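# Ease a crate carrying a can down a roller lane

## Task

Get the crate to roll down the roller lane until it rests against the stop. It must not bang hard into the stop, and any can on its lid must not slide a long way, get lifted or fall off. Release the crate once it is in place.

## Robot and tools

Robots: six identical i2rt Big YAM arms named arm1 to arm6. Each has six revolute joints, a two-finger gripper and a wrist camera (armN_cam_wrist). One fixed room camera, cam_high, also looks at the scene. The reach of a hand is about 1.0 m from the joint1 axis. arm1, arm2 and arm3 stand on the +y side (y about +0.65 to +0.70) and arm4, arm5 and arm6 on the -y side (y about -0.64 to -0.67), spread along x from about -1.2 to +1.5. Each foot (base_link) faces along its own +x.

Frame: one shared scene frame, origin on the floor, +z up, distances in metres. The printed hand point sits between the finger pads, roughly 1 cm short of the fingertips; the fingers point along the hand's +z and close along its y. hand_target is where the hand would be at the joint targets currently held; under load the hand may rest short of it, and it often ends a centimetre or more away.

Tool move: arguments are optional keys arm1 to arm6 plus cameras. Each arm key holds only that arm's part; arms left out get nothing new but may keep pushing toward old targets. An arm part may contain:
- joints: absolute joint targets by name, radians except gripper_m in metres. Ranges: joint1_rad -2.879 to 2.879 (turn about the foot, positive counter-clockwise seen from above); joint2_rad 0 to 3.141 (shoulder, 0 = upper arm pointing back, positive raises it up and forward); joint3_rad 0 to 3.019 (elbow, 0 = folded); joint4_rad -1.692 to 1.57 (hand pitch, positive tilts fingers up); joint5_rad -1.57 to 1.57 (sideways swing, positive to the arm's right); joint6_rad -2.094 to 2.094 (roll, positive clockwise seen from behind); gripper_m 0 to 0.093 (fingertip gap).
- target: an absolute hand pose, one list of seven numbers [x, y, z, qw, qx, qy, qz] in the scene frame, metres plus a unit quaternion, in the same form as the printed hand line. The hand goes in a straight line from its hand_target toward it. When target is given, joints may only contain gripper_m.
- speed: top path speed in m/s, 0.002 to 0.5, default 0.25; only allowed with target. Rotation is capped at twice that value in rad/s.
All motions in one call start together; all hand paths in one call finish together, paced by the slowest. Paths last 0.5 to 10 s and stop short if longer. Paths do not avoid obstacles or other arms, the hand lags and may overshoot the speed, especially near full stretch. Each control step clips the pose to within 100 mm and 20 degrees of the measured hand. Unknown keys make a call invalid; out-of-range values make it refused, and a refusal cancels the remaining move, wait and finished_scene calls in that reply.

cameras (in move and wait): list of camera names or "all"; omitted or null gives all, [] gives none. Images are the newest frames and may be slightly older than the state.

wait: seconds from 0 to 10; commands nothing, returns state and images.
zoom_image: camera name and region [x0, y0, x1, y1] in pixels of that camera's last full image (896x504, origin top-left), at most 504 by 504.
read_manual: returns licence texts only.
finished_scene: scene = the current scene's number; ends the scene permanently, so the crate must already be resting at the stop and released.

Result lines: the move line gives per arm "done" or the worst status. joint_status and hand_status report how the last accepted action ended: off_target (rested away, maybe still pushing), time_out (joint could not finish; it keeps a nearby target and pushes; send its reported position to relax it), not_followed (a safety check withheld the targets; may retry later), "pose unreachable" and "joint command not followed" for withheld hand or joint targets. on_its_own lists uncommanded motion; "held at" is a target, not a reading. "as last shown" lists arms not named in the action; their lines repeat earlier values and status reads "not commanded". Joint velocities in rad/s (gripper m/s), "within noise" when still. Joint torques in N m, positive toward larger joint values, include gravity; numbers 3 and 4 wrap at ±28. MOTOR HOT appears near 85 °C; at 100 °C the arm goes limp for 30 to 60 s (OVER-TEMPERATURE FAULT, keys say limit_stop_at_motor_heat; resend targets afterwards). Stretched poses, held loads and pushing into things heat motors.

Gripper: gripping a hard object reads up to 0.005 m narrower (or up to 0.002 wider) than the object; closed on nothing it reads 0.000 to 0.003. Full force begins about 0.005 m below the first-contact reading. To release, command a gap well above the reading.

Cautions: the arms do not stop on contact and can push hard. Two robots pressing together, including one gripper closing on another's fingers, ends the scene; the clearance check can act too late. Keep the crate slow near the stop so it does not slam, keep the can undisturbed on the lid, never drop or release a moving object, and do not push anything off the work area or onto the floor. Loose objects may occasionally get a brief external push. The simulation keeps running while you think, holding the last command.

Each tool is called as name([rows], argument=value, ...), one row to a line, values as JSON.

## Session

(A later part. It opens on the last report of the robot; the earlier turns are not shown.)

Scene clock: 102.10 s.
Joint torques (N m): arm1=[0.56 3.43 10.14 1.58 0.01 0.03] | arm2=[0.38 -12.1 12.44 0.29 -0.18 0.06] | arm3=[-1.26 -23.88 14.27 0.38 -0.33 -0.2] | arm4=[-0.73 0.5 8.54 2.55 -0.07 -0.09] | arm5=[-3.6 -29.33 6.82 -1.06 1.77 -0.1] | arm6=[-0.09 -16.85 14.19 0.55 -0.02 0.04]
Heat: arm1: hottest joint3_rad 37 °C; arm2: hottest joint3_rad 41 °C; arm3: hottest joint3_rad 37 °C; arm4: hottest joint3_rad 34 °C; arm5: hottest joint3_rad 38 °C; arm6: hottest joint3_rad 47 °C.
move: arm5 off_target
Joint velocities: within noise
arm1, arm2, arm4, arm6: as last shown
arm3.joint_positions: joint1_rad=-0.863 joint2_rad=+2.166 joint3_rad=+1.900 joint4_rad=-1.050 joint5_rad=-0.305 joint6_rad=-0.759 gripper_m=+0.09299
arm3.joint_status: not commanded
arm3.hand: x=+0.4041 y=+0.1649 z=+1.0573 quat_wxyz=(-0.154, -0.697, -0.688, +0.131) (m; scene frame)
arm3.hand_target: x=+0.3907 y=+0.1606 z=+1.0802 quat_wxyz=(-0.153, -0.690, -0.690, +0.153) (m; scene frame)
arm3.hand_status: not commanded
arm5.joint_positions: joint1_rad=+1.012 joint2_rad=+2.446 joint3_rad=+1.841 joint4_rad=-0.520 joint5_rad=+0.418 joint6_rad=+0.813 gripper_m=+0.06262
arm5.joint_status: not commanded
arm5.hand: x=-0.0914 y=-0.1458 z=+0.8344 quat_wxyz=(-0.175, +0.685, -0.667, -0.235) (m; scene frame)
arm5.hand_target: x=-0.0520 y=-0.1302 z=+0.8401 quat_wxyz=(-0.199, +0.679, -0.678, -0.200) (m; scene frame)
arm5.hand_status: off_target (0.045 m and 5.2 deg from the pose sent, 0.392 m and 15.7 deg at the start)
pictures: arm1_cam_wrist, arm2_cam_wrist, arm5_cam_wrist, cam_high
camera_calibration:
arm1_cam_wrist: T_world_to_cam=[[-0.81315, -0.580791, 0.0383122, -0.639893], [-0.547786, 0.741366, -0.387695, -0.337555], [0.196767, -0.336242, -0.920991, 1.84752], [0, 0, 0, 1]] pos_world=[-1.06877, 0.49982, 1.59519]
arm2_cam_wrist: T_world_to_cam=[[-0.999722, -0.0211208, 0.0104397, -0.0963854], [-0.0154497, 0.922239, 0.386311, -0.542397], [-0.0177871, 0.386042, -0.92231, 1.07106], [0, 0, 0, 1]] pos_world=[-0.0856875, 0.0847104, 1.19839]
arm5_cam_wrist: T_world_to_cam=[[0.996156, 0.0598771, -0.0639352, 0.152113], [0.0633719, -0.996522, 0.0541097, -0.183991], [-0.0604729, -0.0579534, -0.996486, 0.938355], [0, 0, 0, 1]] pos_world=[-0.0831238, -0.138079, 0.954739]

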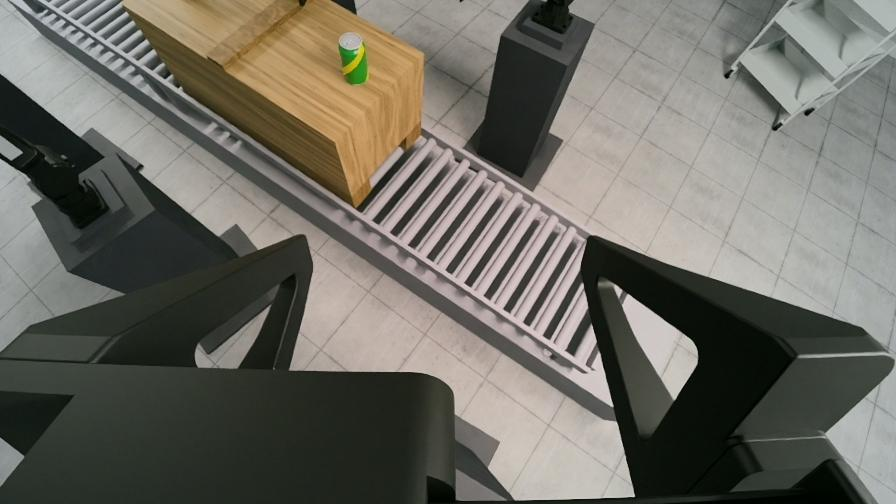

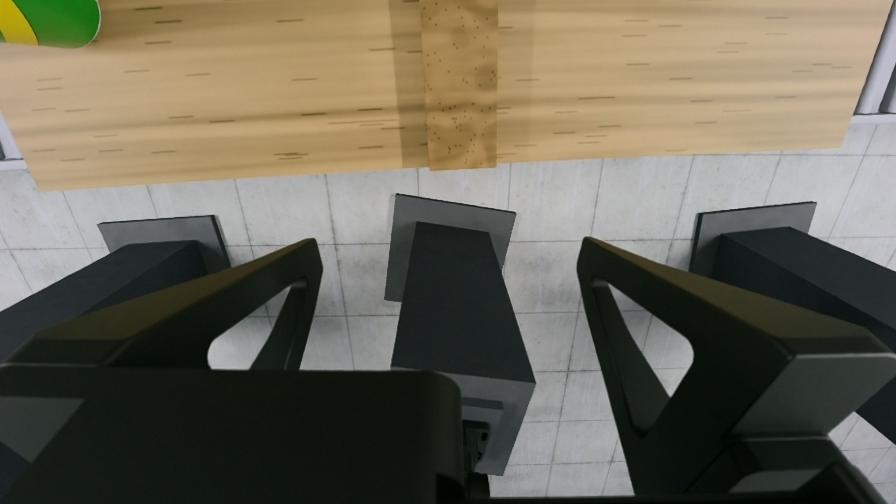

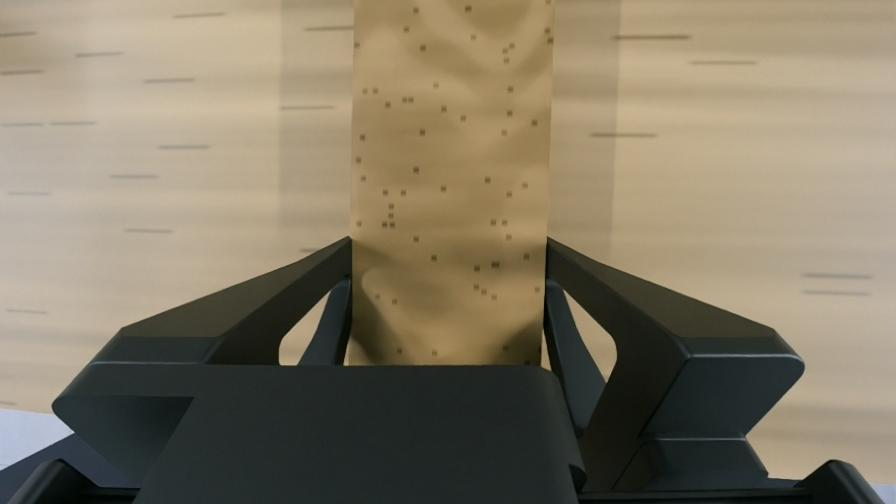

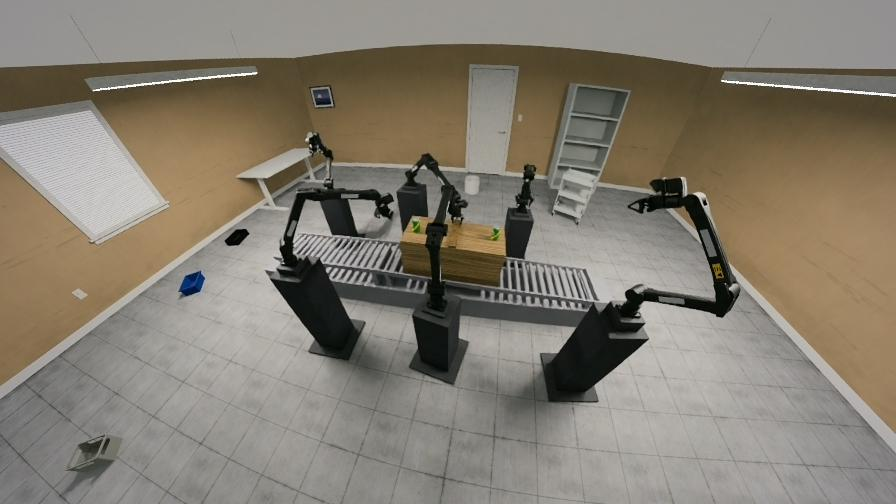

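move(arm2={"target":[-0.110,0.105,0.88,0.0923,0.701,0.701,-0.0923],"speed":0.2}, cameras=["arm2_cam_wrist"])

Scene clock: 110.97 s.
Joint torques (N m): arm1=[0.62 3.19 10.22 1.43 0.01 0.02] | arm2=[-1.38 -12.98 8.72 1.22 -0.2 -0.11] | arm3=[-0.85 -23.65 14.27 0.39 -0.32 -0.21] | arm4=[-0.5 0.38 8.55 2.55 -0.06 -0.09] | arm5=[-3.6 -29.33 6.82 -1.05 1.77 -0.1] | arm6=[-0.09 -16.79 14.17 0.55 -0.02 0.03]
Heat: arm1: hottest joint3_rad 37 °C; arm2: hottest joint3_rad 42 °C; arm3: hottest joint3_rad 40 °C; arm4: hottest joint3_rad 35 °C; arm5: hottest joint3_rad 38 °C; arm6: hottest joint3_rad 47 °C.
move: arm2 done
Joint velocities: within noise
arm1, arm3, arm4, arm5, arm6: as last shown
arm2.joint_positions: joint1_rad=+0.148 joint2_rad=+1.660 joint3_rad=+1.327 joint4_rad=-0.993 joint5_rad=-0.015 joint6_rad=-0.028 gripper_m=+0.09396
arm2.joint_status: not commanded
arm2.hand: x=-0.1034 y=+0.1096 z=+0.8825 quat_wxyz=(-0.090, -0.700, -0.703, +0.090) (m; scene frame)
arm2.hand_target: x=-0.1100 y=+0.1052 z=+0.8800 quat_wxyz=(-0.092, -0.701, -0.701, +0.092) (m; scene frame)
arm2.hand_status: done (0.008 m and 0.4 deg from the pose sent, 0.209 m and 1.7 deg at the start)
pictures: arm2_cam_wrist
camera_calibration:
arm2_cam_wrist: T_world_to_cam=[[-0.99962, -0.0267589, 0.00667752, -0.108433], [-0.0224554, 0.930249, 0.36624, -0.422184], [-0.0160119, 0.365951, -0.930496, 0.904756], [0, 0, 0, 1]] pos_world=[-0.103385, 0.0587384, 0.997217]

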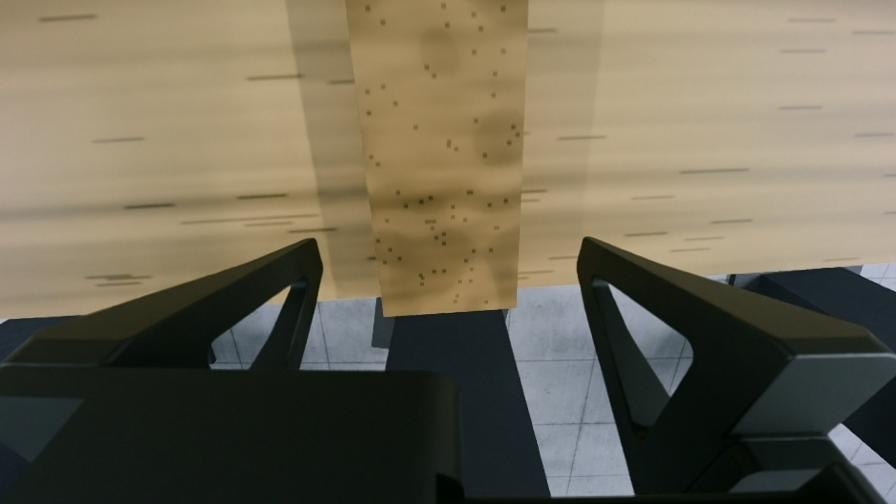

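move(arm2={"target":[-0.107,0.10,0.822,0.0923,0.701,0.701,-0.0923],"speed":0.1}, cameras=["arm2_cam_wrist"])

Scene clock: 122.93 s.
Joint torques (N m): arm1=[0.56 3.6 10.33 1.57 0 0.03] | arm2=[-1.03 -12.81 7.75 1.37 -0.03 -0.05] | arm3=[-0.97 -23.82 14.26 0.4 -0.31 -0.21] | arm4=[-0.73 0.56 8.54 2.61 -0.04 -0.11] | arm5=[-3.6 -29.33 6.82 -1.06 1.77 -0.1] | arm6=[-0.09 -16.79 14.19 0.55 -0.02 0.03]
Heat: arm1: hottest joint3_rad 37 °C; arm2: hottest joint3_rad 42 °C; arm3: hottest joint3_rad 43 °C; arm4: hottest joint3_rad 35 °C; arm5: hottest joint3_rad 38 °C; arm6: hottest joint3_rad 48 °C.
move: arm2 off_target
Joint velocities: within noise
arm1, arm3, arm4, arm5, arm6: as last shown
arm2.joint_positions: joint1_rad=+0.148 joint2_rad=+1.714 joint3_rad=+1.262 joint4_rad=-0.852 joint5_rad=-0.019 joint6_rad=-0.029 gripper_m=+0.09396
arm2.joint_status: not commanded
arm2.hand: x=-0.1033 y=+0.1013 z=+0.8364 quat_wxyz=(-0.099, -0.698, -0.702, +0.097) (m; scene frame)
arm2.hand_target: x=-0.1070 y=+0.1004 z=+0.8223 quat_wxyz=(-0.092, -0.701, -0.701, +0.092) (m; scene frame)
arm2.hand_status: off_target (0.015 m and 1.0 deg from the pose sent, 0.061 m and 0.4 deg at the start)
arm5.joint_positions: joint1_rad=+1.012 joint2_rad=+2.446 joint3_rad=+1.841 joint4_rad=-0.520 joint5_rad=+0.417 joint6_rad=+0.813 gripper_m=+0.06262
arm5.hand: x=-0.0915 y=-0.1459 z=+0.8344 quat_wxyz=(-0.174, +0.685, -0.667, -0.235) (m; scene frame)
pictures: arm2_cam_wrist
camera_calibration:
arm2_cam_wrist: T_world_to_cam=[[-0.999571, -0.028984, 0.00418145, -0.105989], [-0.0257624, 0.938242, 0.34502, -0.380911], [-0.0139233, 0.344764, -0.938586, 0.874061], [0, 0, 0, 1]] pos_world=[-0.103587, 0.0529699, 0.952246]

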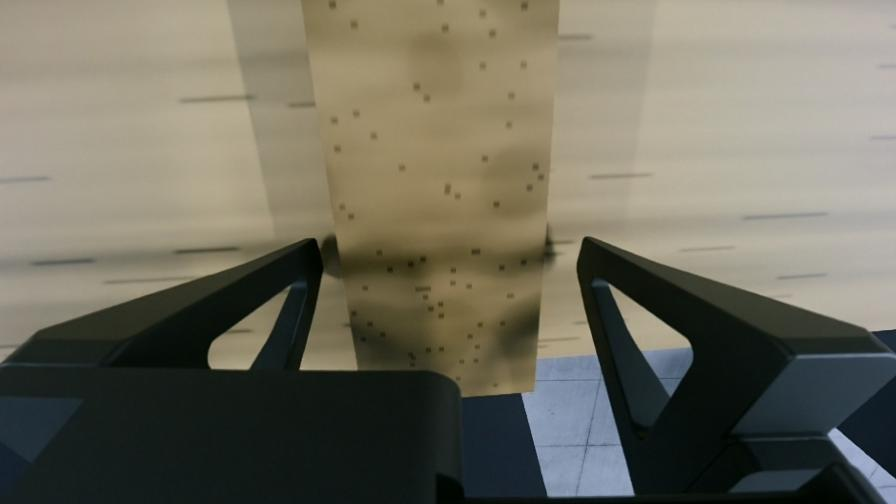

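move(arm2={"target":[-0.104,0.10,0.83,0.0923,0.701,0.701,-0.0923],"joints":{"gripper_m":0.05},"speed":0.1}, cameras=["arm2_cam_wrist"])

Scene clock: 126.80 s.
Joint torques (N m): arm1=[0.62 3.37 10.26 1.52 0.03 0.01] | arm2=[-0.56 -13.27 8.64 0.55 0.2 0.04] | arm3=[-1.14 -23.65 14.28 0.43 -0.32 -0.2] | arm4=[-0.62 0.44 8.58 2.58 -0.04 -0.09] | arm5=[-3.6 -29.33 6.8 -1.06 1.78 -0.09] | arm6=[-0.15 -16.79 14.19 0.55 -0.02 0.03]
Heat: arm1: hottest joint3_rad 37 °C; arm2: hottest joint3_rad 42 °C; arm3: hottest joint3_rad 44 °C; arm4: hottest joint3_rad 35 °C; arm5: hottest joint3_rad 37 °C; arm6: hottest joint3_rad 48 °C.
move: arm2 off_target
Joint velocities: within noise
arm1, arm3, arm4, arm5, arm6: as last shown
arm2.joint_positions: joint1_rad=+0.148 joint2_rad=+1.714 joint3_rad=+1.262 joint4_rad=-0.852 joint5_rad=-0.023 joint6_rad=-0.029 gripper_m=+0.06375
arm2.joint_status: gripper_m off_target (ended at +0.06378, target +0.05000)
arm2.hand: x=-0.1026 y=+0.1012 z=+0.8361 quat_wxyz=(-0.100, -0.698, -0.702, +0.096) (m; scene frame)
arm2.hand_target: x=-0.1041 y=+0.1001 z=+0.8301 quat_wxyz=(-0.092, -0.701, -0.701, +0.092) (m; scene frame)
arm2.hand_status: done (0.006 m and 1.0 deg from the pose sent, 0.007 m and 1.0 deg at the start)
arm5.hand: x=-0.0915 y=-0.1459 z=+0.8344 quat_wxyz=(-0.174, +0.685, -0.668, -0.235) (m; scene frame)
pictures: arm2_cam_wrist
camera_calibration:
arm2_cam_wrist: T_world_to_cam=[[-0.999547, -0.0300859, 0.000488484, -0.102118], [-0.0280726, 0.93826, 0.344789, -0.380726], [-0.0108316, 0.34462, -0.93868, 0.874233], [0, 0, 0, 1]] pos_world=[-0.103291, 0.0528697, 0.951945]

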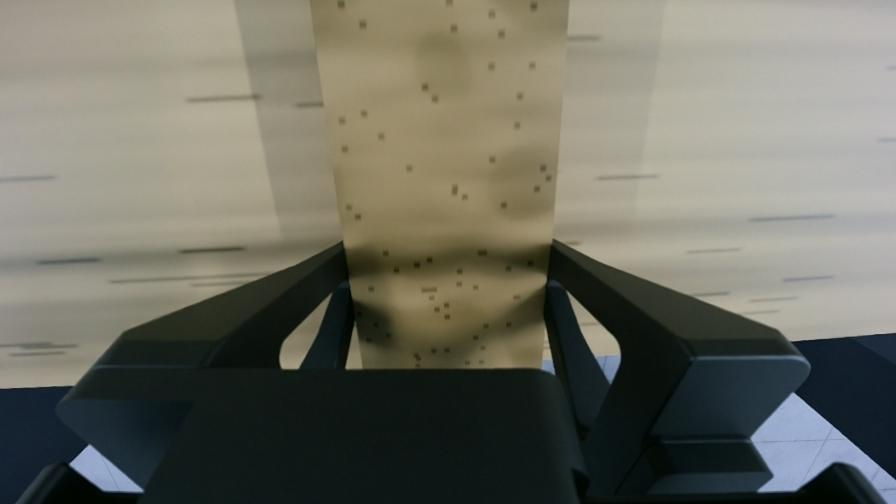

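move(arm5={"joints":{"gripper_m":0.093}}, cameras=[])

move(arm5={"target":[-0.05,-0.18,1.06,-0.2,0.678,-0.678,-0.2],"speed":0.2}, cameras=[])

move(arm2={"target":[-0.555,0.105,0.83,0.153,0.690,0.690,-0.153],"speed":0.13}, cameras=["arm6_cam_wrist","arm2_cam_wrist","arm1_cam_wrist"])

Scene clock: 134.87 s.
Joint torques (N m): arm1=[0.62 3.25 10.21 1.57 0.03 0.01] | arm2=[-0.09 -13.51 8.72 0.54 0.11 0.14] | arm3=[-1.14 -23.77 14.26 0.46 -0.33 -0.21] | arm4=[-0.56 0.62 8.59 2.55 -0.07 -0.09] | arm5=[-3.49 -28.69 6.82 0.01 1.56 -0.1] | arm6=[-0.09 -16.79 14.19 0.55 -0.02 0.03]
Heat: arm1: hottest joint3_rad 37 °C; arm2: hottest joint3_rad 41 °C; arm3: hottest joint3_rad 46 °C; arm4: hottest joint3_rad 35 °C; arm5: hottest joint3_rad 37 °C; arm6: hottest joint3_rad 49 °C.
move: arm5 done
Joint velocities: within noise
arm1, arm3, arm4, arm6: as last shown
arm2.joint_positions: joint1_rad=+0.136 joint2_rad=+1.715 joint3_rad=+1.262 joint4_rad=-0.850 joint5_rad=-0.020 joint6_rad=-0.041 gripper_m=+0.06375
arm2.joint_status: not commanded
arm2.hand: x=-0.1096 y=+0.1011 z=+0.8356 quat_wxyz=(-0.098, -0.698, -0.702, +0.098) (m; scene frame)
arm2.hand_target: x=-0.1040 y=+0.1001 z=+0.8301 quat_wxyz=(-0.092, -0.701, -0.701, +0.092) (m; scene frame)
arm2.hand_status: not commanded
arm5.joint_positions: joint1_rad=+1.010 joint2_rad=+2.440 joint3_rad=+1.841 joint4_rad=-0.551 joint5_rad=+0.423 joint6_rad=+0.813 gripper_m=+0.09303
arm5.joint_status: all done
arm5.hand: x=-0.0861 y=-0.1473 z=+0.8362 quat_wxyz=(-0.179, +0.687, -0.668, -0.223) (m; scene frame)
arm5.hand_target: x=-0.0520 y=-0.1302 z=+0.8401 quat_wxyz=(-0.199, +0.679, -0.678, -0.200) (m; scene frame)
arm5.hand_status: not commanded
pictures: none
No camera images: "cameras" was empty.

Scene clock: 136.83 s.
Joint torques (N m): arm1=[0.32 3.25 10.3 1.43 0.01 0.03] | arm2=[5.48 -13.86 8.64 0.03 -1.05 0.65] | arm3=[-1.2 -23.71 14.3 0.39 -0.32 -0.2] | arm4=[-0.67 0.5 8.57 2.56 -0.06 -0.1] | arm5=[-0.15 -24.41 13.16 0.84 0.6 0.08] | arm6=[-0.09 -16.79 14.19 0.54 -0.01 0.03]
Heat: arm1: hottest joint3_rad 37 °C; arm2: hottest joint3_rad 41 °C; arm3: hottest joint3_rad 46 °C; arm4: hottest joint3_rad 35 °C; arm5: hottest joint3_rad 37 °C; arm6: hottest joint3_rad 49 °C.
move: arm5 off_target
Joint velocities: within noise
arm1.joint_positions: joint1_rad=+0.450 joint2_rad=+0.646 joint3_rad=+1.353 joint4_rad=-1.256 joint5_rad=-0.025 joint6_rad=-0.082 gripper_m=+0.09396
arm1.joint_status: not commanded
arm1.hand: x=-1.0504 y=+0.4590 z=+1.4772 quat_wxyz=(-0.422, -0.389, -0.781, +0.247) (m; scene frame)
arm1.hand_target: x=-1.0517 y=+0.4612 z=+1.4910 quat_wxyz=(-0.433, -0.386, -0.774, +0.254) (m; scene frame)
arm1.hand_status: not commanded
arm2.joint_positions: joint1_rad=+0.062 joint2_rad=+1.721 joint3_rad=+1.262 joint4_rad=-0.835 joint5_rad=+0.013 joint6_rad=-0.103 gripper_m=+0.06375
arm2.joint_status: not commanded
arm2.hand: x=-0.1569 y=+0.1012 z=+0.8340 quat_wxyz=(-0.082, -0.704, -0.695, +0.118) (m; scene frame)
arm2.hand_target: x=-0.1039 y=+0.1001 z=+0.8301 quat_wxyz=(-0.092, -0.701, -0.701, +0.092) (m; scene frame)
arm2.hand_status: not commanded
arm3, arm6: as last shown
arm4.joint_positions: joint1_rad=+0.133 joint2_rad=+0.618 joint3_rad=+1.399 joint4_rad=-1.434 joint5_rad=-0.177 joint6_rad=+0.312 gripper_m=+0.09396
arm4.joint_status: not commanded
arm4.hand: x=+1.3946 y=-0.4479 z=+1.3073 quat_wxyz=(-0.124, +0.677, -0.588, -0.425) (m; scene frame)
arm4.hand_target: x=+1.3952 y=-0.4498 z=+1.3185 quat_wxyz=(-0.129, +0.673, -0.583, -0.436) (m; scene frame)
arm4.hand_status: not commanded
arm5.joint_positions: joint1_rad=+1.027 joint2_rad=+2.089 joint3_rad=+1.804 joint4_rad=-0.964 joint5_rad=+0.470 joint6_rad=+0.862 gripper_m=+0.09303
arm5.joint_status: not commanded
arm5.hand: x=-0.0406 y=-0.1829 z=+1.0419 quat_wxyz=(-0.202, +0.684, -0.676, -0.184) (m; scene frame)
arm5.hand_target: x=-0.0497 y=-0.1804 z=+1.0601 quat_wxyz=(-0.200, +0.678, -0.678, -0.200) (m; scene frame)
arm5.hand_status: off_target (0.021 m and 1.9 deg from the pose sent, 0.229 m and 3.9 deg at the start)
pictures: none
No camera images: "cameras" was empty.

Scene clock: 141.50 s.
Joint torques (N m): arm1=[0.44 3.25 10.33 1.52 0.01 0.01] | arm2=[1.55 -25.52 6.57 -3.43 -0.77 0.18] | arm3=[-1.26 -23.77 14.24 0.36 -0.32 -0.2] | arm4=[-0.56 0.5 8.51 2.61 -0.07 -0.09] | arm5=[0.15 -24.41 13.16 0.91 0.6 0.07] | arm6=[-0.09 -16.79 14.19 0.54 -0.02 0.04]
Heat: arm1: hottest joint3_rad 38 °C; arm2: hottest joint3_rad 40 °C; arm3: hottest joint3_rad 47 °C; arm4: hottest joint3_rad 35 °C; arm5: hottest joint3_rad 38 °C; arm6: hottest joint3_rad 49 °C.
move: arm2 off_target
Joint velocities: within noise
arm1, arm3, arm4, arm5: as last shown
arm2.joint_positions: joint1_rad=-0.626 joint2_rad=+2.179 joint3_rad=+1.870 joint4_rad=-0.853 joint5_rad=-0.282 joint6_rad=-0.747 gripper_m=+0.06377
arm2.joint_status: not commanded
arm2.hand: x=-0.5991 y=+0.0946 z=+0.8162 quat_wxyz=(-0.140, -0.683, -0.687, +0.206) (m; scene frame)
arm2.hand_target: x=-0.5582 y=+0.1035 z=+0.8291 quat_wxyz=(-0.152, -0.691, -0.690, +0.155) (m; scene frame)
arm2.hand_status: off_target (0.047 m and 6.3 deg from the pose sent, 0.398 m and 9.2 deg at the start)
arm5.hand: x=-0.0405 y=-0.1829 z=+1.0419 quat_wxyz=(-0.202, +0.684, -0.676, -0.184) (m; scene frame)
arm6.joint_positions: joint1_rad=-0.260 joint2_rad=+1.600 joint3_rad=+1.825 joint4_rad=-1.564 joint5_rad=-0.053 joint6_rad=-0.193 gripper_m=+0.09396
arm6.joint_status: not commanded
arm6.hand: x=-0.6060 y=-0.1526 z=+1.0877 quat_wxyz=(-0.083, +0.709, -0.695, -0.087) (m; scene frame)
arm6.hand_target: x=-0.6002 y=-0.1456 z=+1.0999 quat_wxyz=(-0.093, +0.701, -0.701, -0.093) (m; scene frame)
arm6.hand_status: not commanded
pictures: arm1_cam_wrist, arm2_cam_wrist, arm6_cam_wrist
camera_calibration:
arm1_cam_wrist: T_world_to_cam=[[-0.81315, -0.580791, 0.0383122, -0.639893], [-0.547786, 0.741366, -0.387695, -0.337555], [0.196767, -0.336242, -0.920991, 1.84752], [0, 0, 0, 1]] pos_world=[-1.06877, 0.49982, 1.59519]
arm2_cam_wrist: T_world_to_cam=[[-0.994739, -0.00461052, 0.102336, -0.681249], [0.00926508, 0.990843, 0.134699, -0.192832], [-0.10202, 0.134939, -0.985588, 0.855975], [0, 0, 0, 1]] pos_world=[-0.588551, 0.0724215, 0.939329]
arm6_cam_wrist: T_world_to_cam=[[0.999574, 0.0289571, -0.00352826, 0.613305], [0.0281012, -0.923383, 0.382851, -0.538637], [0.00782832, -0.382787, -0.923803, 1.07585], [0, 0, 0, 1]] pos_world=[-0.60633, -0.103306, 1.20225]

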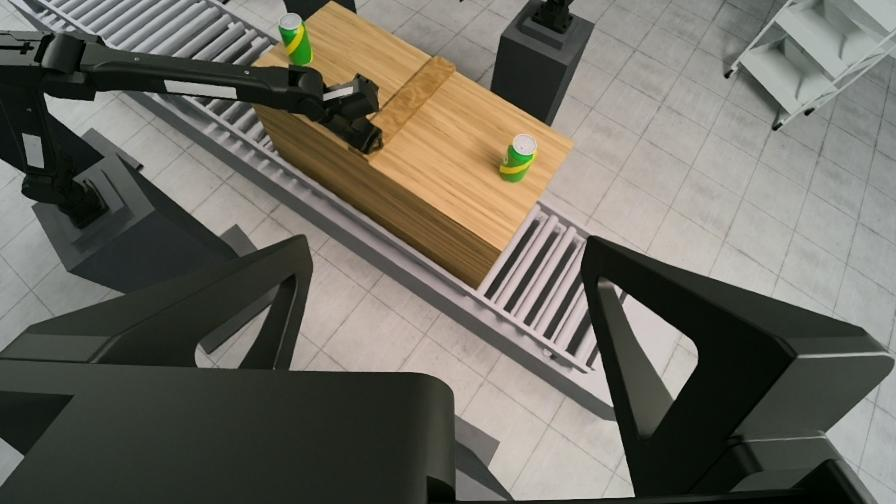

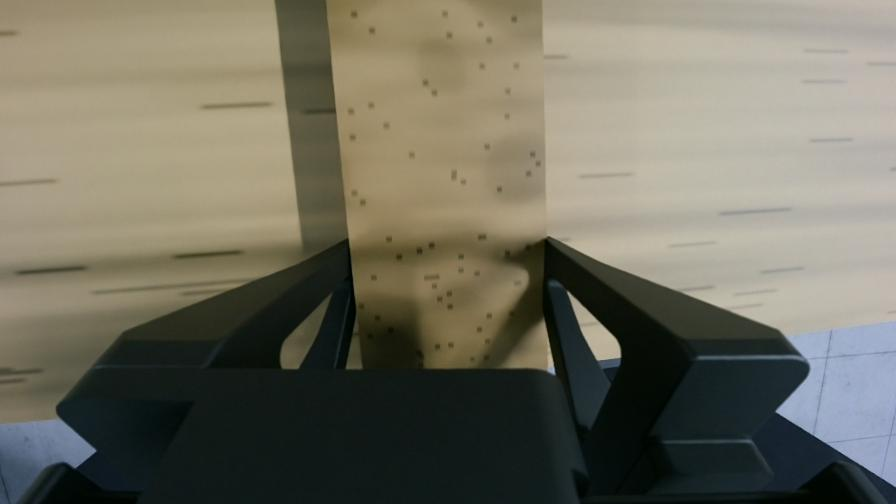

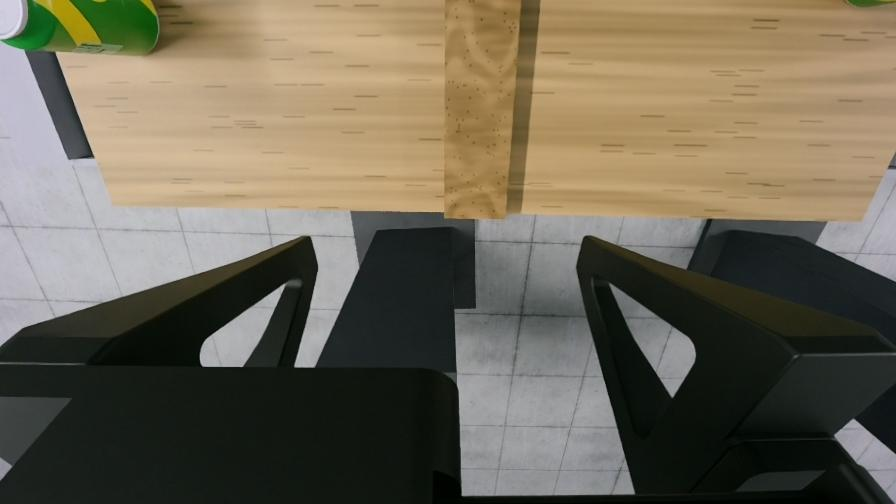

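move(arm6={"target":[-0.578,-0.168,0.868,-0.0923,0.701,-0.701,-0.0923],"speed":0.2}, cameras=["arm6_cam_wrist"])

Scene clock: 151.60 s.
Joint torques (N m): arm1=[0.56 3.55 10.39 1.47 0 0.01] | arm2=[1.26 -25.7 6.45 -3.55 -0.77 0.2] | arm3=[-1.03 -23.71 14.26 0.36 -0.32 -0.21] | arm4=[-0.67 0.38 8.54 2.55 -0.06 -0.09] | arm5=[0.15 -24.41 13.16 0.91 0.61 0.07] | arm6=[-0.15 -15.21 9.05 1.61 -0.2 -0.24]
Heat: arm1: hottest joint3_rad 38 °C; arm2: hottest joint3_rad 39 °C; arm3: hottest joint3_rad 48 °C; arm4: hottest joint3_rad 35 °C; arm5: hottest joint3_rad 39 °C; arm6: hottest joint3_rad 48 °C.
move: arm6 off_target
Joint velocities: within noise
arm1, arm2, arm3, arm4, arm5: as last shown
arm5.hand: x=-0.0405 y=-0.1829 z=+1.0419 quat_wxyz=(-0.202, +0.684, -0.677, -0.184) (m; scene frame)
arm6.joint_positions: joint1_rad=-0.312 joint2_rad=+1.578 joint3_rad=+1.245 joint4_rad=-0.971 joint5_rad=-0.062 joint6_rad=-0.217 gripper_m=+0.09396
arm6.joint_status: not commanded
arm6.hand: x=-0.5820 y=-0.1679 z=+0.8815 quat_wxyz=(-0.099, +0.699, -0.702, -0.097) (m; scene frame)
arm6.hand_target: x=-0.5782 y=-0.1684 z=+0.8682 quat_wxyz=(-0.092, +0.701, -0.701, -0.092) (m; scene frame)
arm6.hand_status: off_target (0.014 m and 1.0 deg from the pose sent, 0.222 m and 1.7 deg at the start)
pictures: arm6_cam_wrist
camera_calibration:
arm6_cam_wrist: T_world_to_cam=[[0.999995, 0.00261131, 0.00200789, 0.579986], [0.00174591, -0.937063, 0.349155, -0.46239], [0.00279328, -0.34915, -0.937063, 0.893673], [0, 0, 0, 1]] pos_world=[-0.581672, -0.122777, 0.997709]

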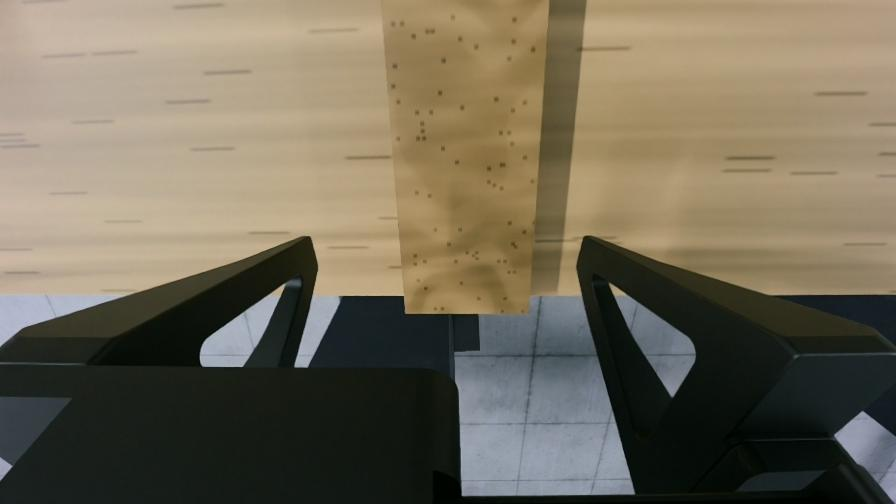

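move(arm6={"target":[-0.566,-0.165,0.802,-0.0923,0.701,-0.701,-0.0923],"speed":0.1}, cameras=["arm6_cam_wrist"])

Scene clock: 157.80 s.
Joint torques (N m): arm1=[0.56 3.14 10.3 1.5 0.03 0.02] | arm2=[1.2 -25.23 6.28 -3.41 -0.78 0.16] | arm3=[-1.03 -23.88 14.27 0.36 -0.32 -0.2] | arm4=[-0.5 0.26 8.58 2.58 -0.06 -0.1] | arm5=[0.15 -24.35 13.15 0.92 0.6 0.07] | arm6=[-0.26 -15.09 8.34 1.7 -0.22 -0.26]
Heat: arm1: hottest joint3_rad 38 °C; arm2: hottest joint2_rad 39 °C; arm3: hottest joint3_rad 49 °C; arm4: hottest joint3_rad 35 °C; arm5: hottest joint3_rad 39 °C; arm6: hottest joint3_rad 46 °C.
move: arm6 off_target
Joint velocities: within noise
arm1, arm2, arm4, arm5: as last shown
arm3.joint_positions: joint1_rad=-0.863 joint2_rad=+2.166 joint3_rad=+1.900 joint4_rad=-1.050 joint5_rad=-0.305 joint6_rad=-0.759 gripper_m=+0.09299
arm3.joint_status: not commanded
arm3.hand: x=+0.4041 y=+0.1649 z=+1.0573 quat_wxyz=(-0.154, -0.697, -0.688, +0.131) (m; scene frame)
arm3.hand_target: x=+0.3907 y=+0.1606 z=+1.0802 quat_wxyz=(-0.153, -0.690, -0.690, +0.153) (m; scene frame)
arm3.hand_status: not commanded
arm6.joint_positions: joint1_rad=-0.333 joint2_rad=+1.658 joint3_rad=+1.167 joint4_rad=-0.808 joint5_rad=-0.067 joint6_rad=-0.238 gripper_m=+0.09396
arm6.joint_status: not commanded
arm6.hand: x=-0.5702 y=-0.1627 z=+0.8201 quat_wxyz=(-0.102, +0.698, -0.702, -0.099) (m; scene frame)
arm6.hand_target: x=-0.5663 y=-0.1656 z=+0.8023 quat_wxyz=(-0.092, +0.701, -0.701, -0.092) (m; scene frame)
arm6.hand_status: off_target (0.019 m and 1.4 deg from the pose sent, 0.081 m and 1.0 deg at the start)
pictures: arm6_cam_wrist
camera_calibration:
arm6_cam_wrist: T_world_to_cam=[[0.999989, 0.00250631, 0.0038618, 0.566748], [0.00103076, -0.939418, 0.342773, -0.431668], [0.00448693, -0.342765, -0.93941, 0.841832], [0, 0, 0, 1]] pos_world=[-0.570074, -0.118386, 0.936601]

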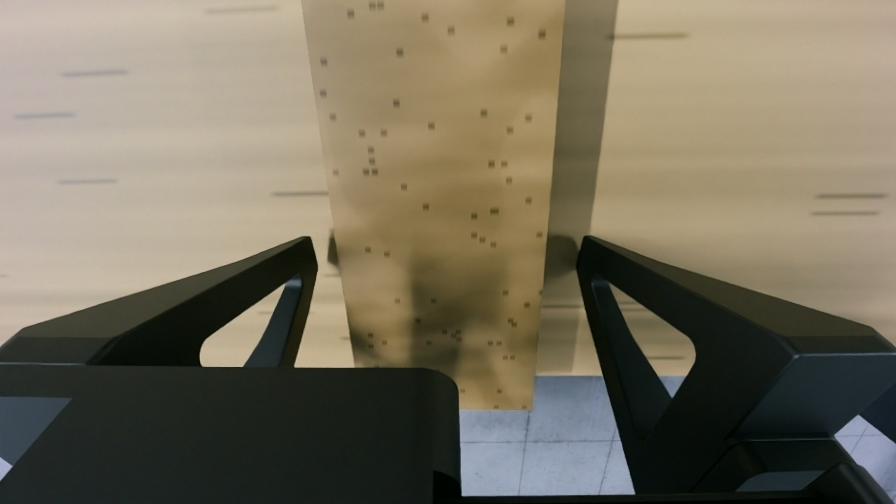

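move(arm6={"target":[-0.568,-0.165,0.795,-0.0923,0.701,-0.701,-0.0923],"speed":0.1}, cameras=[])

move(arm6={"target":[-0.566,-0.165,0.808,-0.0923,0.701,-0.701,-0.0923],"joints":{"gripper_m":0.05},"speed":0.1}, cameras=["arm6_cam_wrist"])

Scene clock: 164.10 s.
Joint torques (N m): arm1=[0.44 3.37 10.22 1.51 0.02 0.02] | arm2=[1.61 -25.7 6.38 -3.4 -0.79 0.19] | arm3=[-1.03 -23.77 14.28 0.39 -0.33 -0.2] | arm4=[-0.5 0.56 8.57 2.59 -0.05 -0.09] | arm5=[0.15 -24.41 13.16 0.92 0.6 0.07] | arm6=[0.09 -14.51 7.66 2.02 -0.18 -0.22]
Heat: arm1: hottest joint3_rad 38 °C; arm2: hottest joint2_rad 41 °C; arm3: hottest joint3_rad 49 °C; arm4: hottest joint3_rad 35 °C; arm5: hottest joint3_rad 40 °C; arm6: hottest joint3_rad 44 °C.
move: arm6 off_target
Joint velocities: within noise
arm1, arm2, arm3, arm4, arm5: as last shown
arm6.joint_positions: joint1_rad=-0.333 joint2_rad=+1.659 joint3_rad=+1.165 joint4_rad=-0.797 joint5_rad=-0.067 joint6_rad=-0.238 gripper_m=+0.09396
arm6.joint_status: not commanded
arm6.hand: x=-0.5699 y=-0.1614 z=+0.8193 quat_wxyz=(-0.105, +0.698, -0.701, -0.100) (m; scene frame)
arm6.hand_target: x=-0.5684 y=-0.1659 z=+0.7958 quat_wxyz=(-0.092, +0.701, -0.701, -0.092) (m; scene frame)
arm6.hand_status: off_target (0.025 m and 1.8 deg from the pose sent, 0.025 m and 1.4 deg at the start)
pictures: none
No camera images: "cameras" was empty.

Scene clock: 165.07 s.
Joint torques (N m): arm1=[0.56 3.49 10.19 1.57 0.03 0.03] | arm2=[1.49 -25.11 6.45 -3.22 -0.82 0.17] | arm3=[-1.03 -23.65 14.31 0.34 -0.32 -0.19] | arm4=[-0.62 0.5 8.57 2.56 -0.05 -0.09] | arm5=[0.15 -24.41 13.16 0.91 0.6 0.07] | arm6=[-0.38 -15.85 9.39 0.46 0.02 -0.21]
Heat: arm1: hottest joint3_rad 38 °C; arm2: hottest joint2_rad 41 °C; arm3: hottest joint3_rad 49 °C; arm4: hottest joint3_rad 35 °C; arm5: hottest joint3_rad 40 °C; arm6: hottest joint3_rad 44 °C.
move: arm6 off_target
Joint velocities: within noise
arm1, arm2, arm3, arm4, arm5: as last shown
arm2.hand: x=-0.5990 y=+0.0946 z=+0.8165 quat_wxyz=(-0.140, -0.683, -0.687, +0.206) (m; scene frame)
arm2.hand_target: x=-0.5583 y=+0.1035 z=+0.8293 quat_wxyz=(-0.152, -0.691, -0.690, +0.155) (m; scene frame)
arm6.joint_positions: joint1_rad=-0.333 joint2_rad=+1.659 joint3_rad=+1.163 joint4_rad=-0.792 joint5_rad=-0.073 joint6_rad=-0.243 gripper_m=+0.06267
arm6.joint_status: gripper_m off_target (ended at +0.06271, target +0.05000)
arm6.hand: x=-0.5711 y=-0.1607 z=+0.8191 quat_wxyz=(-0.105, +0.700, -0.699, -0.103) (m; scene frame)
arm6.hand_target: x=-0.5662 y=-0.1653 z=+0.8081 quat_wxyz=(-0.092, +0.701, -0.701, -0.092) (m; scene frame)
arm6.hand_status: off_target (0.013 m and 2.0 deg from the pose sent, 0.012 m and 1.8 deg at the start)
pictures: arm6_cam_wrist
camera_calibration:
arm6_cam_wrist: T_world_to_cam=[[0.999951, 0.0095371, 0.00263299, 0.569792], [0.00812163, -0.943219, 0.332072, -0.417126], [0.00565049, -0.332035, -0.94325, 0.847144], [0, 0, 0, 1]] pos_world=[-0.571163, -0.117595, 0.936084]

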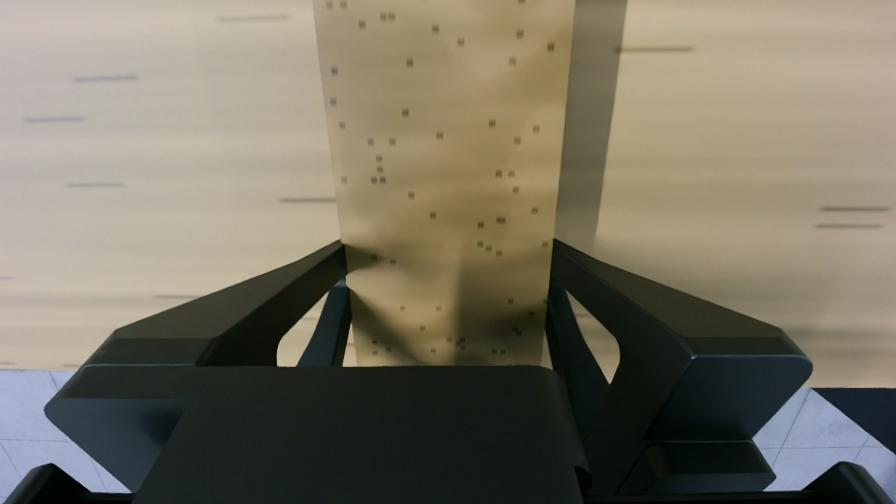

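move(arm2={"joints":{"gripper_m":0.093}}, cameras=[])

move(arm2={"target":[-0.54,0.15,1.05,0.153,0.690,0.690,-0.153],"speed":0.2}, cameras=[])

move(arm6={"target":[-0.80,-0.162,0.81,-0.12,0.697,-0.697,-0.12],"speed":0.12}, cameras=["arm6_cam_wrist","arm1_cam_wrist","arm2_cam_wrist"])

zoom_image(camera="arm1_cam_wrist", region=[440, 160, 740, 430])

Scene clock: 175.73 s.
Joint torques (N m): arm1=[0.38 3.49 10.28 1.5 0.04 0.01] | arm2=[0.09 -20.78 8.4 0.54 -0.42 0.05] | arm3=[-1.2 -23.77 14.27 0.43 -0.33 -0.21] | arm4=[-0.56 0.32 8.61 2.61 -0.06 -0.1] | arm5=[0.15 -24.35 13.16 0.91 0.6 0.07] | arm6=[-7.36 -15.68 9.4 1.87 0.02 -0.87]
Heat: arm1: hottest joint3_rad 38 °C; arm2: hottest joint2_rad 43 °C; arm3: hottest joint3_rad 50 °C; arm4: hottest joint3_rad 35 °C; arm5: hottest joint3_rad 41 °C; arm6: hottest joint3_rad 43 °C.
move: arm2 done
Joint velocities: within noise
arm1, arm3, arm4, arm5: as last shown
arm2.joint_positions: joint1_rad=-0.606 joint2_rad=+2.129 joint3_rad=+1.843 joint4_rad=-0.964 joint5_rad=-0.294 joint6_rad=-0.733 gripper_m=+0.09293
arm2.joint_status: all done
arm2.hand: x=-0.5647 y=+0.1057 z=+0.8308 quat_wxyz=(-0.149, -0.690, -0.690, +0.161) (m; scene frame)
arm2.hand_target: x=-0.5583 y=+0.1035 z=+0.8294 quat_wxyz=(-0.152, -0.691, -0.690, +0.155) (m; scene frame)
arm2.hand_status: not commanded
arm6.joint_positions: joint1_rad=-0.250 joint2_rad=+1.658 joint3_rad=+1.162 joint4_rad=-0.828 joint5_rad=-0.073 joint6_rad=-0.180 gripper_m=+0.06269
arm6.joint_status: not commanded
arm6.hand: x=-0.6152 y=-0.1611 z=+0.8165 quat_wxyz=(-0.083, +0.708, -0.694, -0.100) (m; scene frame)
arm6.hand_target: x=-0.5661 y=-0.1652 z=+0.8082 quat_wxyz=(-0.092, +0.701, -0.701, -0.092) (m; scene frame)
arm6.hand_status: not commanded
pictures: none
No camera images: "cameras" was empty.

Scene clock: 177.77 s.
Joint torques (N m): arm1=[0.56 3.25 10.33 1.54 0.02 0] | arm2=[-1.2 -18.55 12.82 0.4 -0.45 -0.11] | arm3=[-1.14 -23.82 14.27 0.38 -0.33 -0.21] | arm4=[-0.73 0.67 8.51 2.56 -0.05 -0.1] | arm5=[0.15 -24.41 13.16 0.91 0.6 0.07] | arm6=[-7.41 -15.68 9.4 1.87 0.02 -0.86]
Heat: arm1: hottest joint3_rad 38 °C; arm2: hottest joint2_rad 43 °C; arm3: hottest joint3_rad 51 °C; arm4: hottest joint3_rad 35 °C; arm5: hottest joint3_rad 41 °C; arm6: hottest joint3_rad 42 °C.
move: arm2 off_target
Joint velocities: within noise
arm1, arm3, arm4, arm5, arm6: as last shown
arm2.joint_positions: joint1_rad=-0.617 joint2_rad=+1.954 joint3_rad=+2.110 joint4_rad=-1.459 joint5_rad=-0.305 joint6_rad=-0.748 gripper_m=+0.09293
arm2.joint_status: not commanded
arm2.hand: x=-0.5281 y=+0.1503 z=+1.0344 quat_wxyz=(-0.153, -0.693, -0.692, +0.136) (m; scene frame)
arm2.hand_target: x=-0.5394 y=+0.1506 z=+1.0498 quat_wxyz=(-0.153, -0.690, -0.690, +0.153) (m; scene frame)
arm2.hand_status: off_target (0.020 m and 1.9 deg from the pose sent, 0.225 m and 1.0 deg at the start)
pictures: none
No camera images: "cameras" was empty.

Scene clock: 180.43 s.
Joint torques (N m): arm1=[0.32 3.25 10.22 1.44 0.03 0.03] | arm2=[-1.67 -17.79 12.59 0.39 -0.45 -0.1] | arm3=[-0.97 -23.82 14.27 0.38 -0.32 -0.21] | arm4=[-0.56 0.44 8.62 2.61 -0.06 -0.08] | arm5=[0.21 -24.41 13.16 0.91 0.6 0.07] | arm6=[-6.65 -18.61 9.11 -0.16 0.95 -0.75]
Heat: arm1: hottest joint3_rad 38 °C; arm2: hottest joint2_rad 42 °C; arm3: hottest joint3_rad 51 °C; arm4: hottest joint3_rad 36 °C; arm5: hottest joint3_rad 41 °C; arm6: hottest joint3_rad 42 °C.
move: arm6 off_target
Joint velocities: within noise
arm1.joint_positions: joint1_rad=+0.450 joint2_rad=+0.646 joint3_rad=+1.353 joint4_rad=-1.256 joint5_rad=-0.025 joint6_rad=-0.082 gripper_m=+0.09396
arm1.joint_status: not commanded
arm1.hand: x=-1.0504 y=+0.4590 z=+1.4772 quat_wxyz=(-0.422, -0.389, -0.781, +0.247) (m; scene frame)
arm1.hand_target: x=-1.0517 y=+0.4612 z=+1.4910 quat_wxyz=(-0.433, -0.386, -0.774, +0.254) (m; scene frame)
arm1.hand_status: not commanded
arm2, arm3: as last shown
arm2.joint_positions: joint1_rad=-0.617 joint2_rad=+1.954 joint3_rad=+2.110 joint4_rad=-1.460 joint5_rad=-0.305 joint6_rad=-0.748 gripper_m=+0.09293
arm2.hand: x=-0.5280 y=+0.1504 z=+1.0343 quat_wxyz=(-0.153, -0.693, -0.692, +0.136) (m; scene frame)
arm4.joint_positions: joint1_rad=+0.133 joint2_rad=+0.618 joint3_rad=+1.399 joint4_rad=-1.434 joint5_rad=-0.177 joint6_rad=+0.312 gripper_m=+0.09396
arm4.joint_status: not commanded
arm4.hand: x=+1.3946 y=-0.4479 z=+1.3073 quat_wxyz=(-0.124, +0.677, -0.588, -0.425) (m; scene frame)
arm4.hand_target: x=+1.3952 y=-0.4498 z=+1.3185 quat_wxyz=(-0.129, +0.673, -0.583, -0.436) (m; scene frame)
arm4.hand_status: not commanded
arm5.joint_positions: joint1_rad=+1.027 joint2_rad=+2.089 joint3_rad=+1.804 joint4_rad=-0.964 joint5_rad=+0.470 joint6_rad=+0.862 gripper_m=+0.09303
arm5.joint_status: not commanded
arm5.hand: x=-0.0405 y=-0.1829 z=+1.0419 quat_wxyz=(-0.202, +0.684, -0.677, -0.184) (m; scene frame)
arm5.hand_target: x=-0.0497 y=-0.1804 z=+1.0601 quat_wxyz=(-0.200, +0.678, -0.678, -0.200) (m; scene frame)
arm5.hand_status: not commanded
arm6.joint_positions: joint1_rad=+0.243 joint2_rad=+1.650 joint3_rad=+1.098 joint4_rad=-0.671 joint5_rad=+0.053 joint6_rad=+0.292 gripper_m=+0.06269
arm6.joint_status: not commanded
arm6.hand: x=-0.8499 y=-0.1704 z=+0.8049 quat_wxyz=(-0.105, +0.704, -0.688, -0.142) (m; scene frame)
arm6.hand_target: x=-0.8022 y=-0.1642 z=+0.8094 quat_wxyz=(-0.119, +0.697, -0.697, -0.120) (m; scene frame)
arm6.hand_status: off_target (0.051 m and 3.3 deg from the pose sent, 0.185 m and 5.0 deg at the start)
pictures: arm1_cam_wrist, arm2_cam_wrist, arm6_cam_wrist
camera_calibration:
arm1_cam_wrist: T_world_to_cam=[[-0.81315, -0.580791, 0.0383122, -0.639893], [-0.547786, 0.741366, -0.387695, -0.337555], [0.196767, -0.336242, -0.920991, 1.84752], [0, 0, 0, 1]] pos_world=[-1.06877, 0.49982, 1.59519]
arm2_cam_wrist: T_world_to_cam=[[-0.999557, -0.0260339, -0.0144406, -0.511031], [-0.0285404, 0.975973, 0.216013, -0.379922], [0.00847, 0.21633, -0.976284, 1.10717], [0, 0, 0, 1]] pos_world=[-0.531025, 0.117976, 1.1556]
arm6_cam_wrist: T_world_to_cam=[[0.998143, 0.039878, -0.0460421, 0.891469], [0.0511564, -0.959134, 0.27829, -0.342261], [-0.0330629, -0.280129, -0.959393, 0.821008], [0, 0, 0, 1]] pos_world=[-0.84516, -0.133836, 0.923962]

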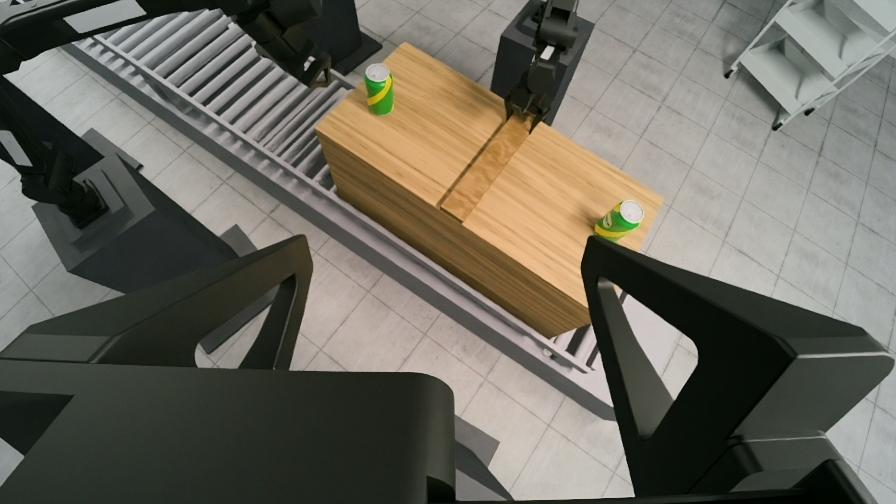

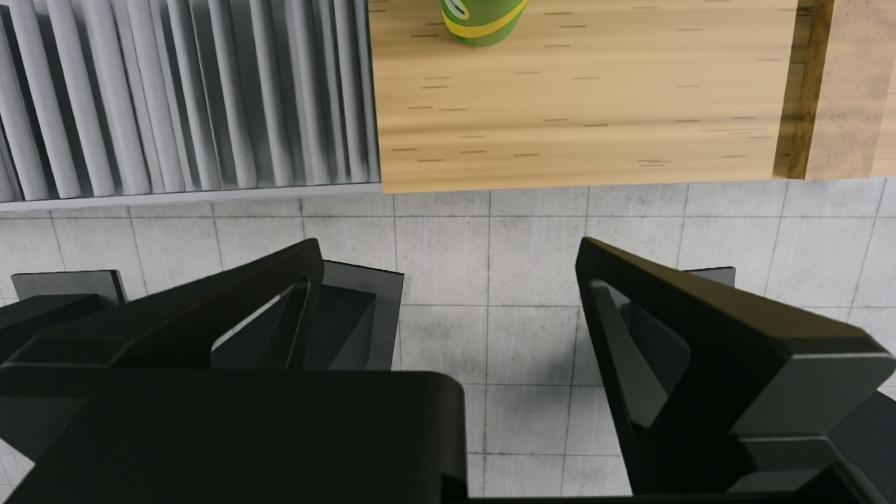

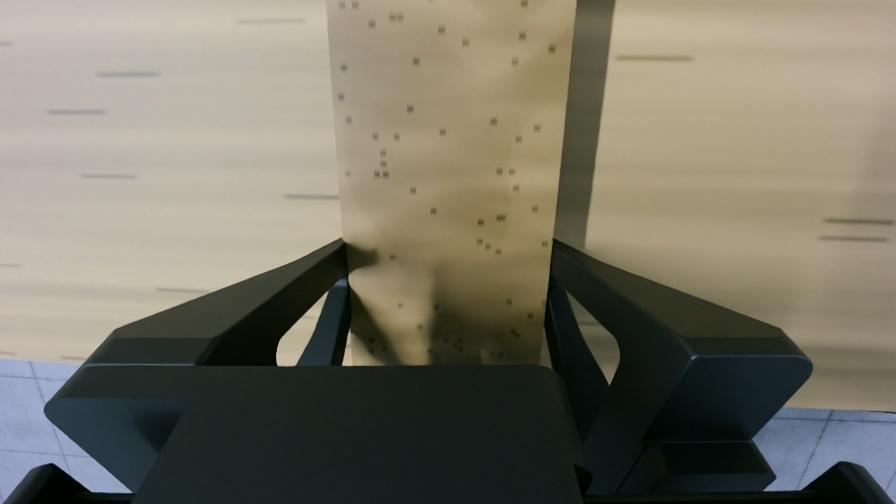

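Scaled by 1.680 from the camera's 896x504 image, which has a finer 1280x720 frame.

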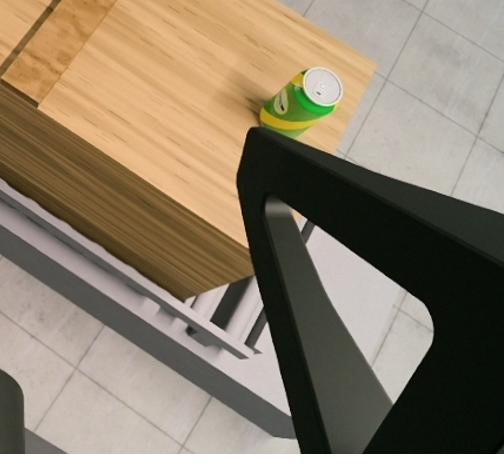

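move(arm6={"target":[-0.885,-0.16,0.807,-0.15,0.691,-0.691,-0.15],"speed":0.06}, cameras=["arm1_cam_wrist"])

zoom_image(camera="arm1_cam_wrist", region=[440, 160, 740, 430])

Scene clock: 189.60 s.
Joint torques (N m): arm1=[0.56 3.49 10.26 1.46 0.03 0.01] | arm2=[-1.73 -18.49 12.79 0.54 -0.45 -0.1] | arm3=[-0.91 -23.77 14.23 0.36 -0.32 -0.22] | arm4=[-0.62 0.5 8.59 2.54 -0.04 -0.1] | arm5=[0.15 -24.41 13.15 0.91 0.6 0.07] | arm6=[-6.36 -20.01 8.59 -0.18 0.95 -0.72]
Heat: arm1: hottest joint3_rad 38 °C; arm2: hottest joint2_rad 42 °C; arm3: hottest joint3_rad 51 °C; arm4: hottest joint3_rad 36 °C; arm5: hottest joint3_rad 41 °C; arm6: hottest joint3_rad 40 °C.
move: arm6 off_target
Joint velocities: within noise
arm1, arm2, arm3, arm4, arm5: as last shown
arm6.joint_positions: joint1_rad=+0.418 joint2_rad=+1.696 joint3_rad=+1.128 joint4_rad=-0.588 joint5_rad=+0.143 joint6_rad=+0.446 gripper_m=+0.06271
arm6.joint_status: not commanded
arm6.hand: x=-0.9351 y=-0.1732 z=+0.8020 quat_wxyz=(-0.133, +0.698, -0.682, -0.174) (m; scene frame)
arm6.hand_target: x=-0.8870 y=-0.1620 z=+0.8065 quat_wxyz=(-0.149, +0.691, -0.692, -0.150) (m; scene frame)
arm6.hand_status: off_target (0.052 m and 3.6 deg from the pose sent, 0.037 m and 5.4 deg at the start)
pictures: arm1_cam_wrist
camera_calibration:
arm1_cam_wrist: T_world_to_cam=[[-0.81315, -0.580791, 0.0383122, -0.639893], [-0.547786, 0.741366, -0.387695, -0.337555], [0.196767, -0.336242, -0.920991, 1.84752], [0, 0, 0, 1]] pos_world=[-1.06877, 0.49982, 1.59519]

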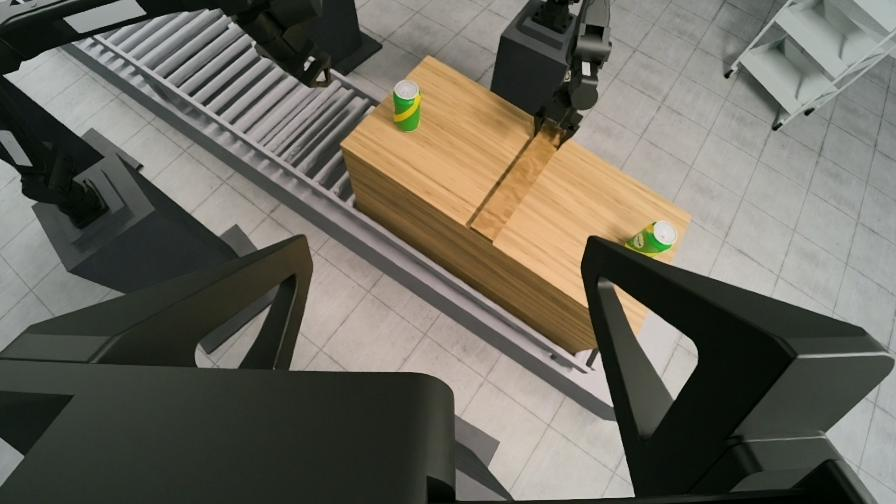

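Scaled by 1.680 from the camera's 896x504 image, which has a finer 1280x720 frame.

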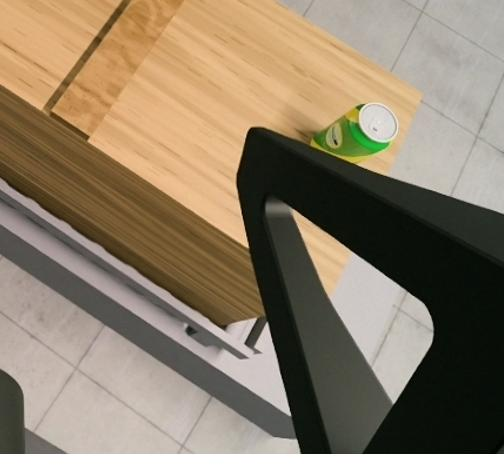

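move(arm6={"target":[-0.965,-0.158,0.805,-0.18,0.684,-0.684,-0.18],"speed":0.028}, cameras=["arm1_cam_wrist"])

zoom_image(camera="arm1_cam_wrist", region=[440, 160, 740, 430])

Scene clock: 202.87 s.
Joint torques (N m): arm1=[0.44 3.55 10.25 1.59 0.03 0.03] | arm2=[-1.44 -17.96 12.7 0.39 -0.44 -0.09] | arm3=[-1.03 -23.94 14.23 0.43 -0.32 -0.2] | arm4=[-0.5 0.38 8.61 2.55 -0.06 -0.1] | arm5=[0.15 -24.41 13.18 0.91 0.6 0.07] | arm6=[-3.96 -19.96 9.66 0.36 1.62 -0.51]
Heat: arm1: hottest joint3_rad 38 °C; arm2: hottest joint2_rad 41 °C; arm3: hottest joint3_rad 52 °C; arm4: hottest joint3_rad 36 °C; arm5: hottest joint3_rad 42 °C; arm6: hottest joint3_rad 39 °C.
move: arm6 off_target
Joint velocities: within noise
arm1, arm2, arm3, arm4, arm5: as last shown
arm6.joint_positions: joint1_rad=+0.539 joint2_rad=+1.754 joint3_rad=+1.181 joint4_rad=-0.545 joint5_rad=+0.229 joint6_rad=+0.548 gripper_m=+0.06271
arm6.joint_status: not commanded
arm6.hand: x=-0.9978 y=-0.1757 z=+0.7995 quat_wxyz=(-0.156, +0.691, -0.678, -0.197) (m; scene frame)
arm6.hand_target: x=-0.9656 y=-0.1594 z=+0.8048 quat_wxyz=(-0.179, +0.684, -0.684, -0.180) (m; scene frame)
arm6.hand_status: off_target (0.038 m and 3.5 deg from the pose sent, 0.034 m and 5.7 deg at the start)
pictures: arm1_cam_wrist
camera_calibration:
arm1_cam_wrist: T_world_to_cam=[[-0.81315, -0.580791, 0.0383122, -0.639893], [-0.547786, 0.741366, -0.387695, -0.337555], [0.196767, -0.336242, -0.920991, 1.84752], [0, 0, 0, 1]] pos_world=[-1.06877, 0.49982, 1.59519]

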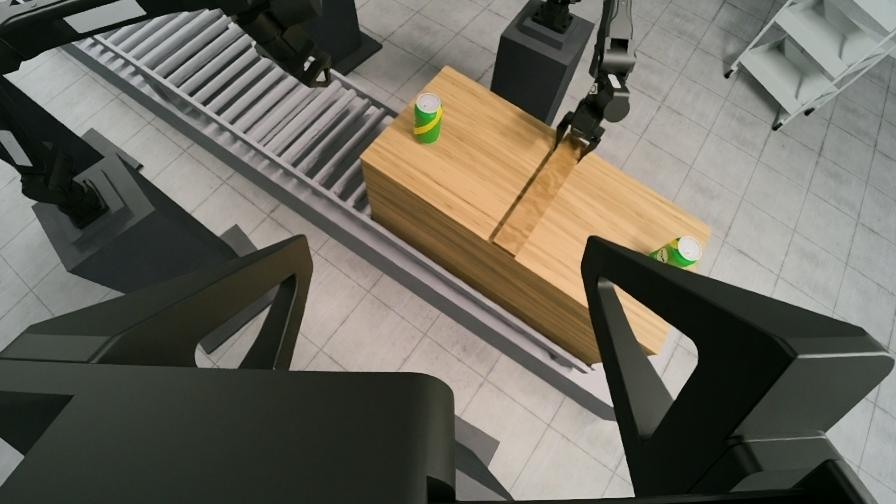

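Scaled by 1.680 from the camera's 896x504 image, which has a finer 1280x720 frame.

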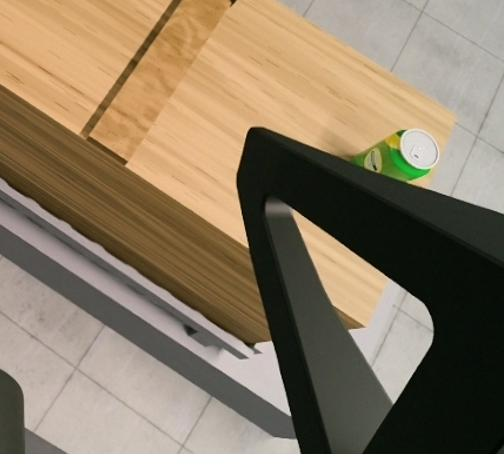

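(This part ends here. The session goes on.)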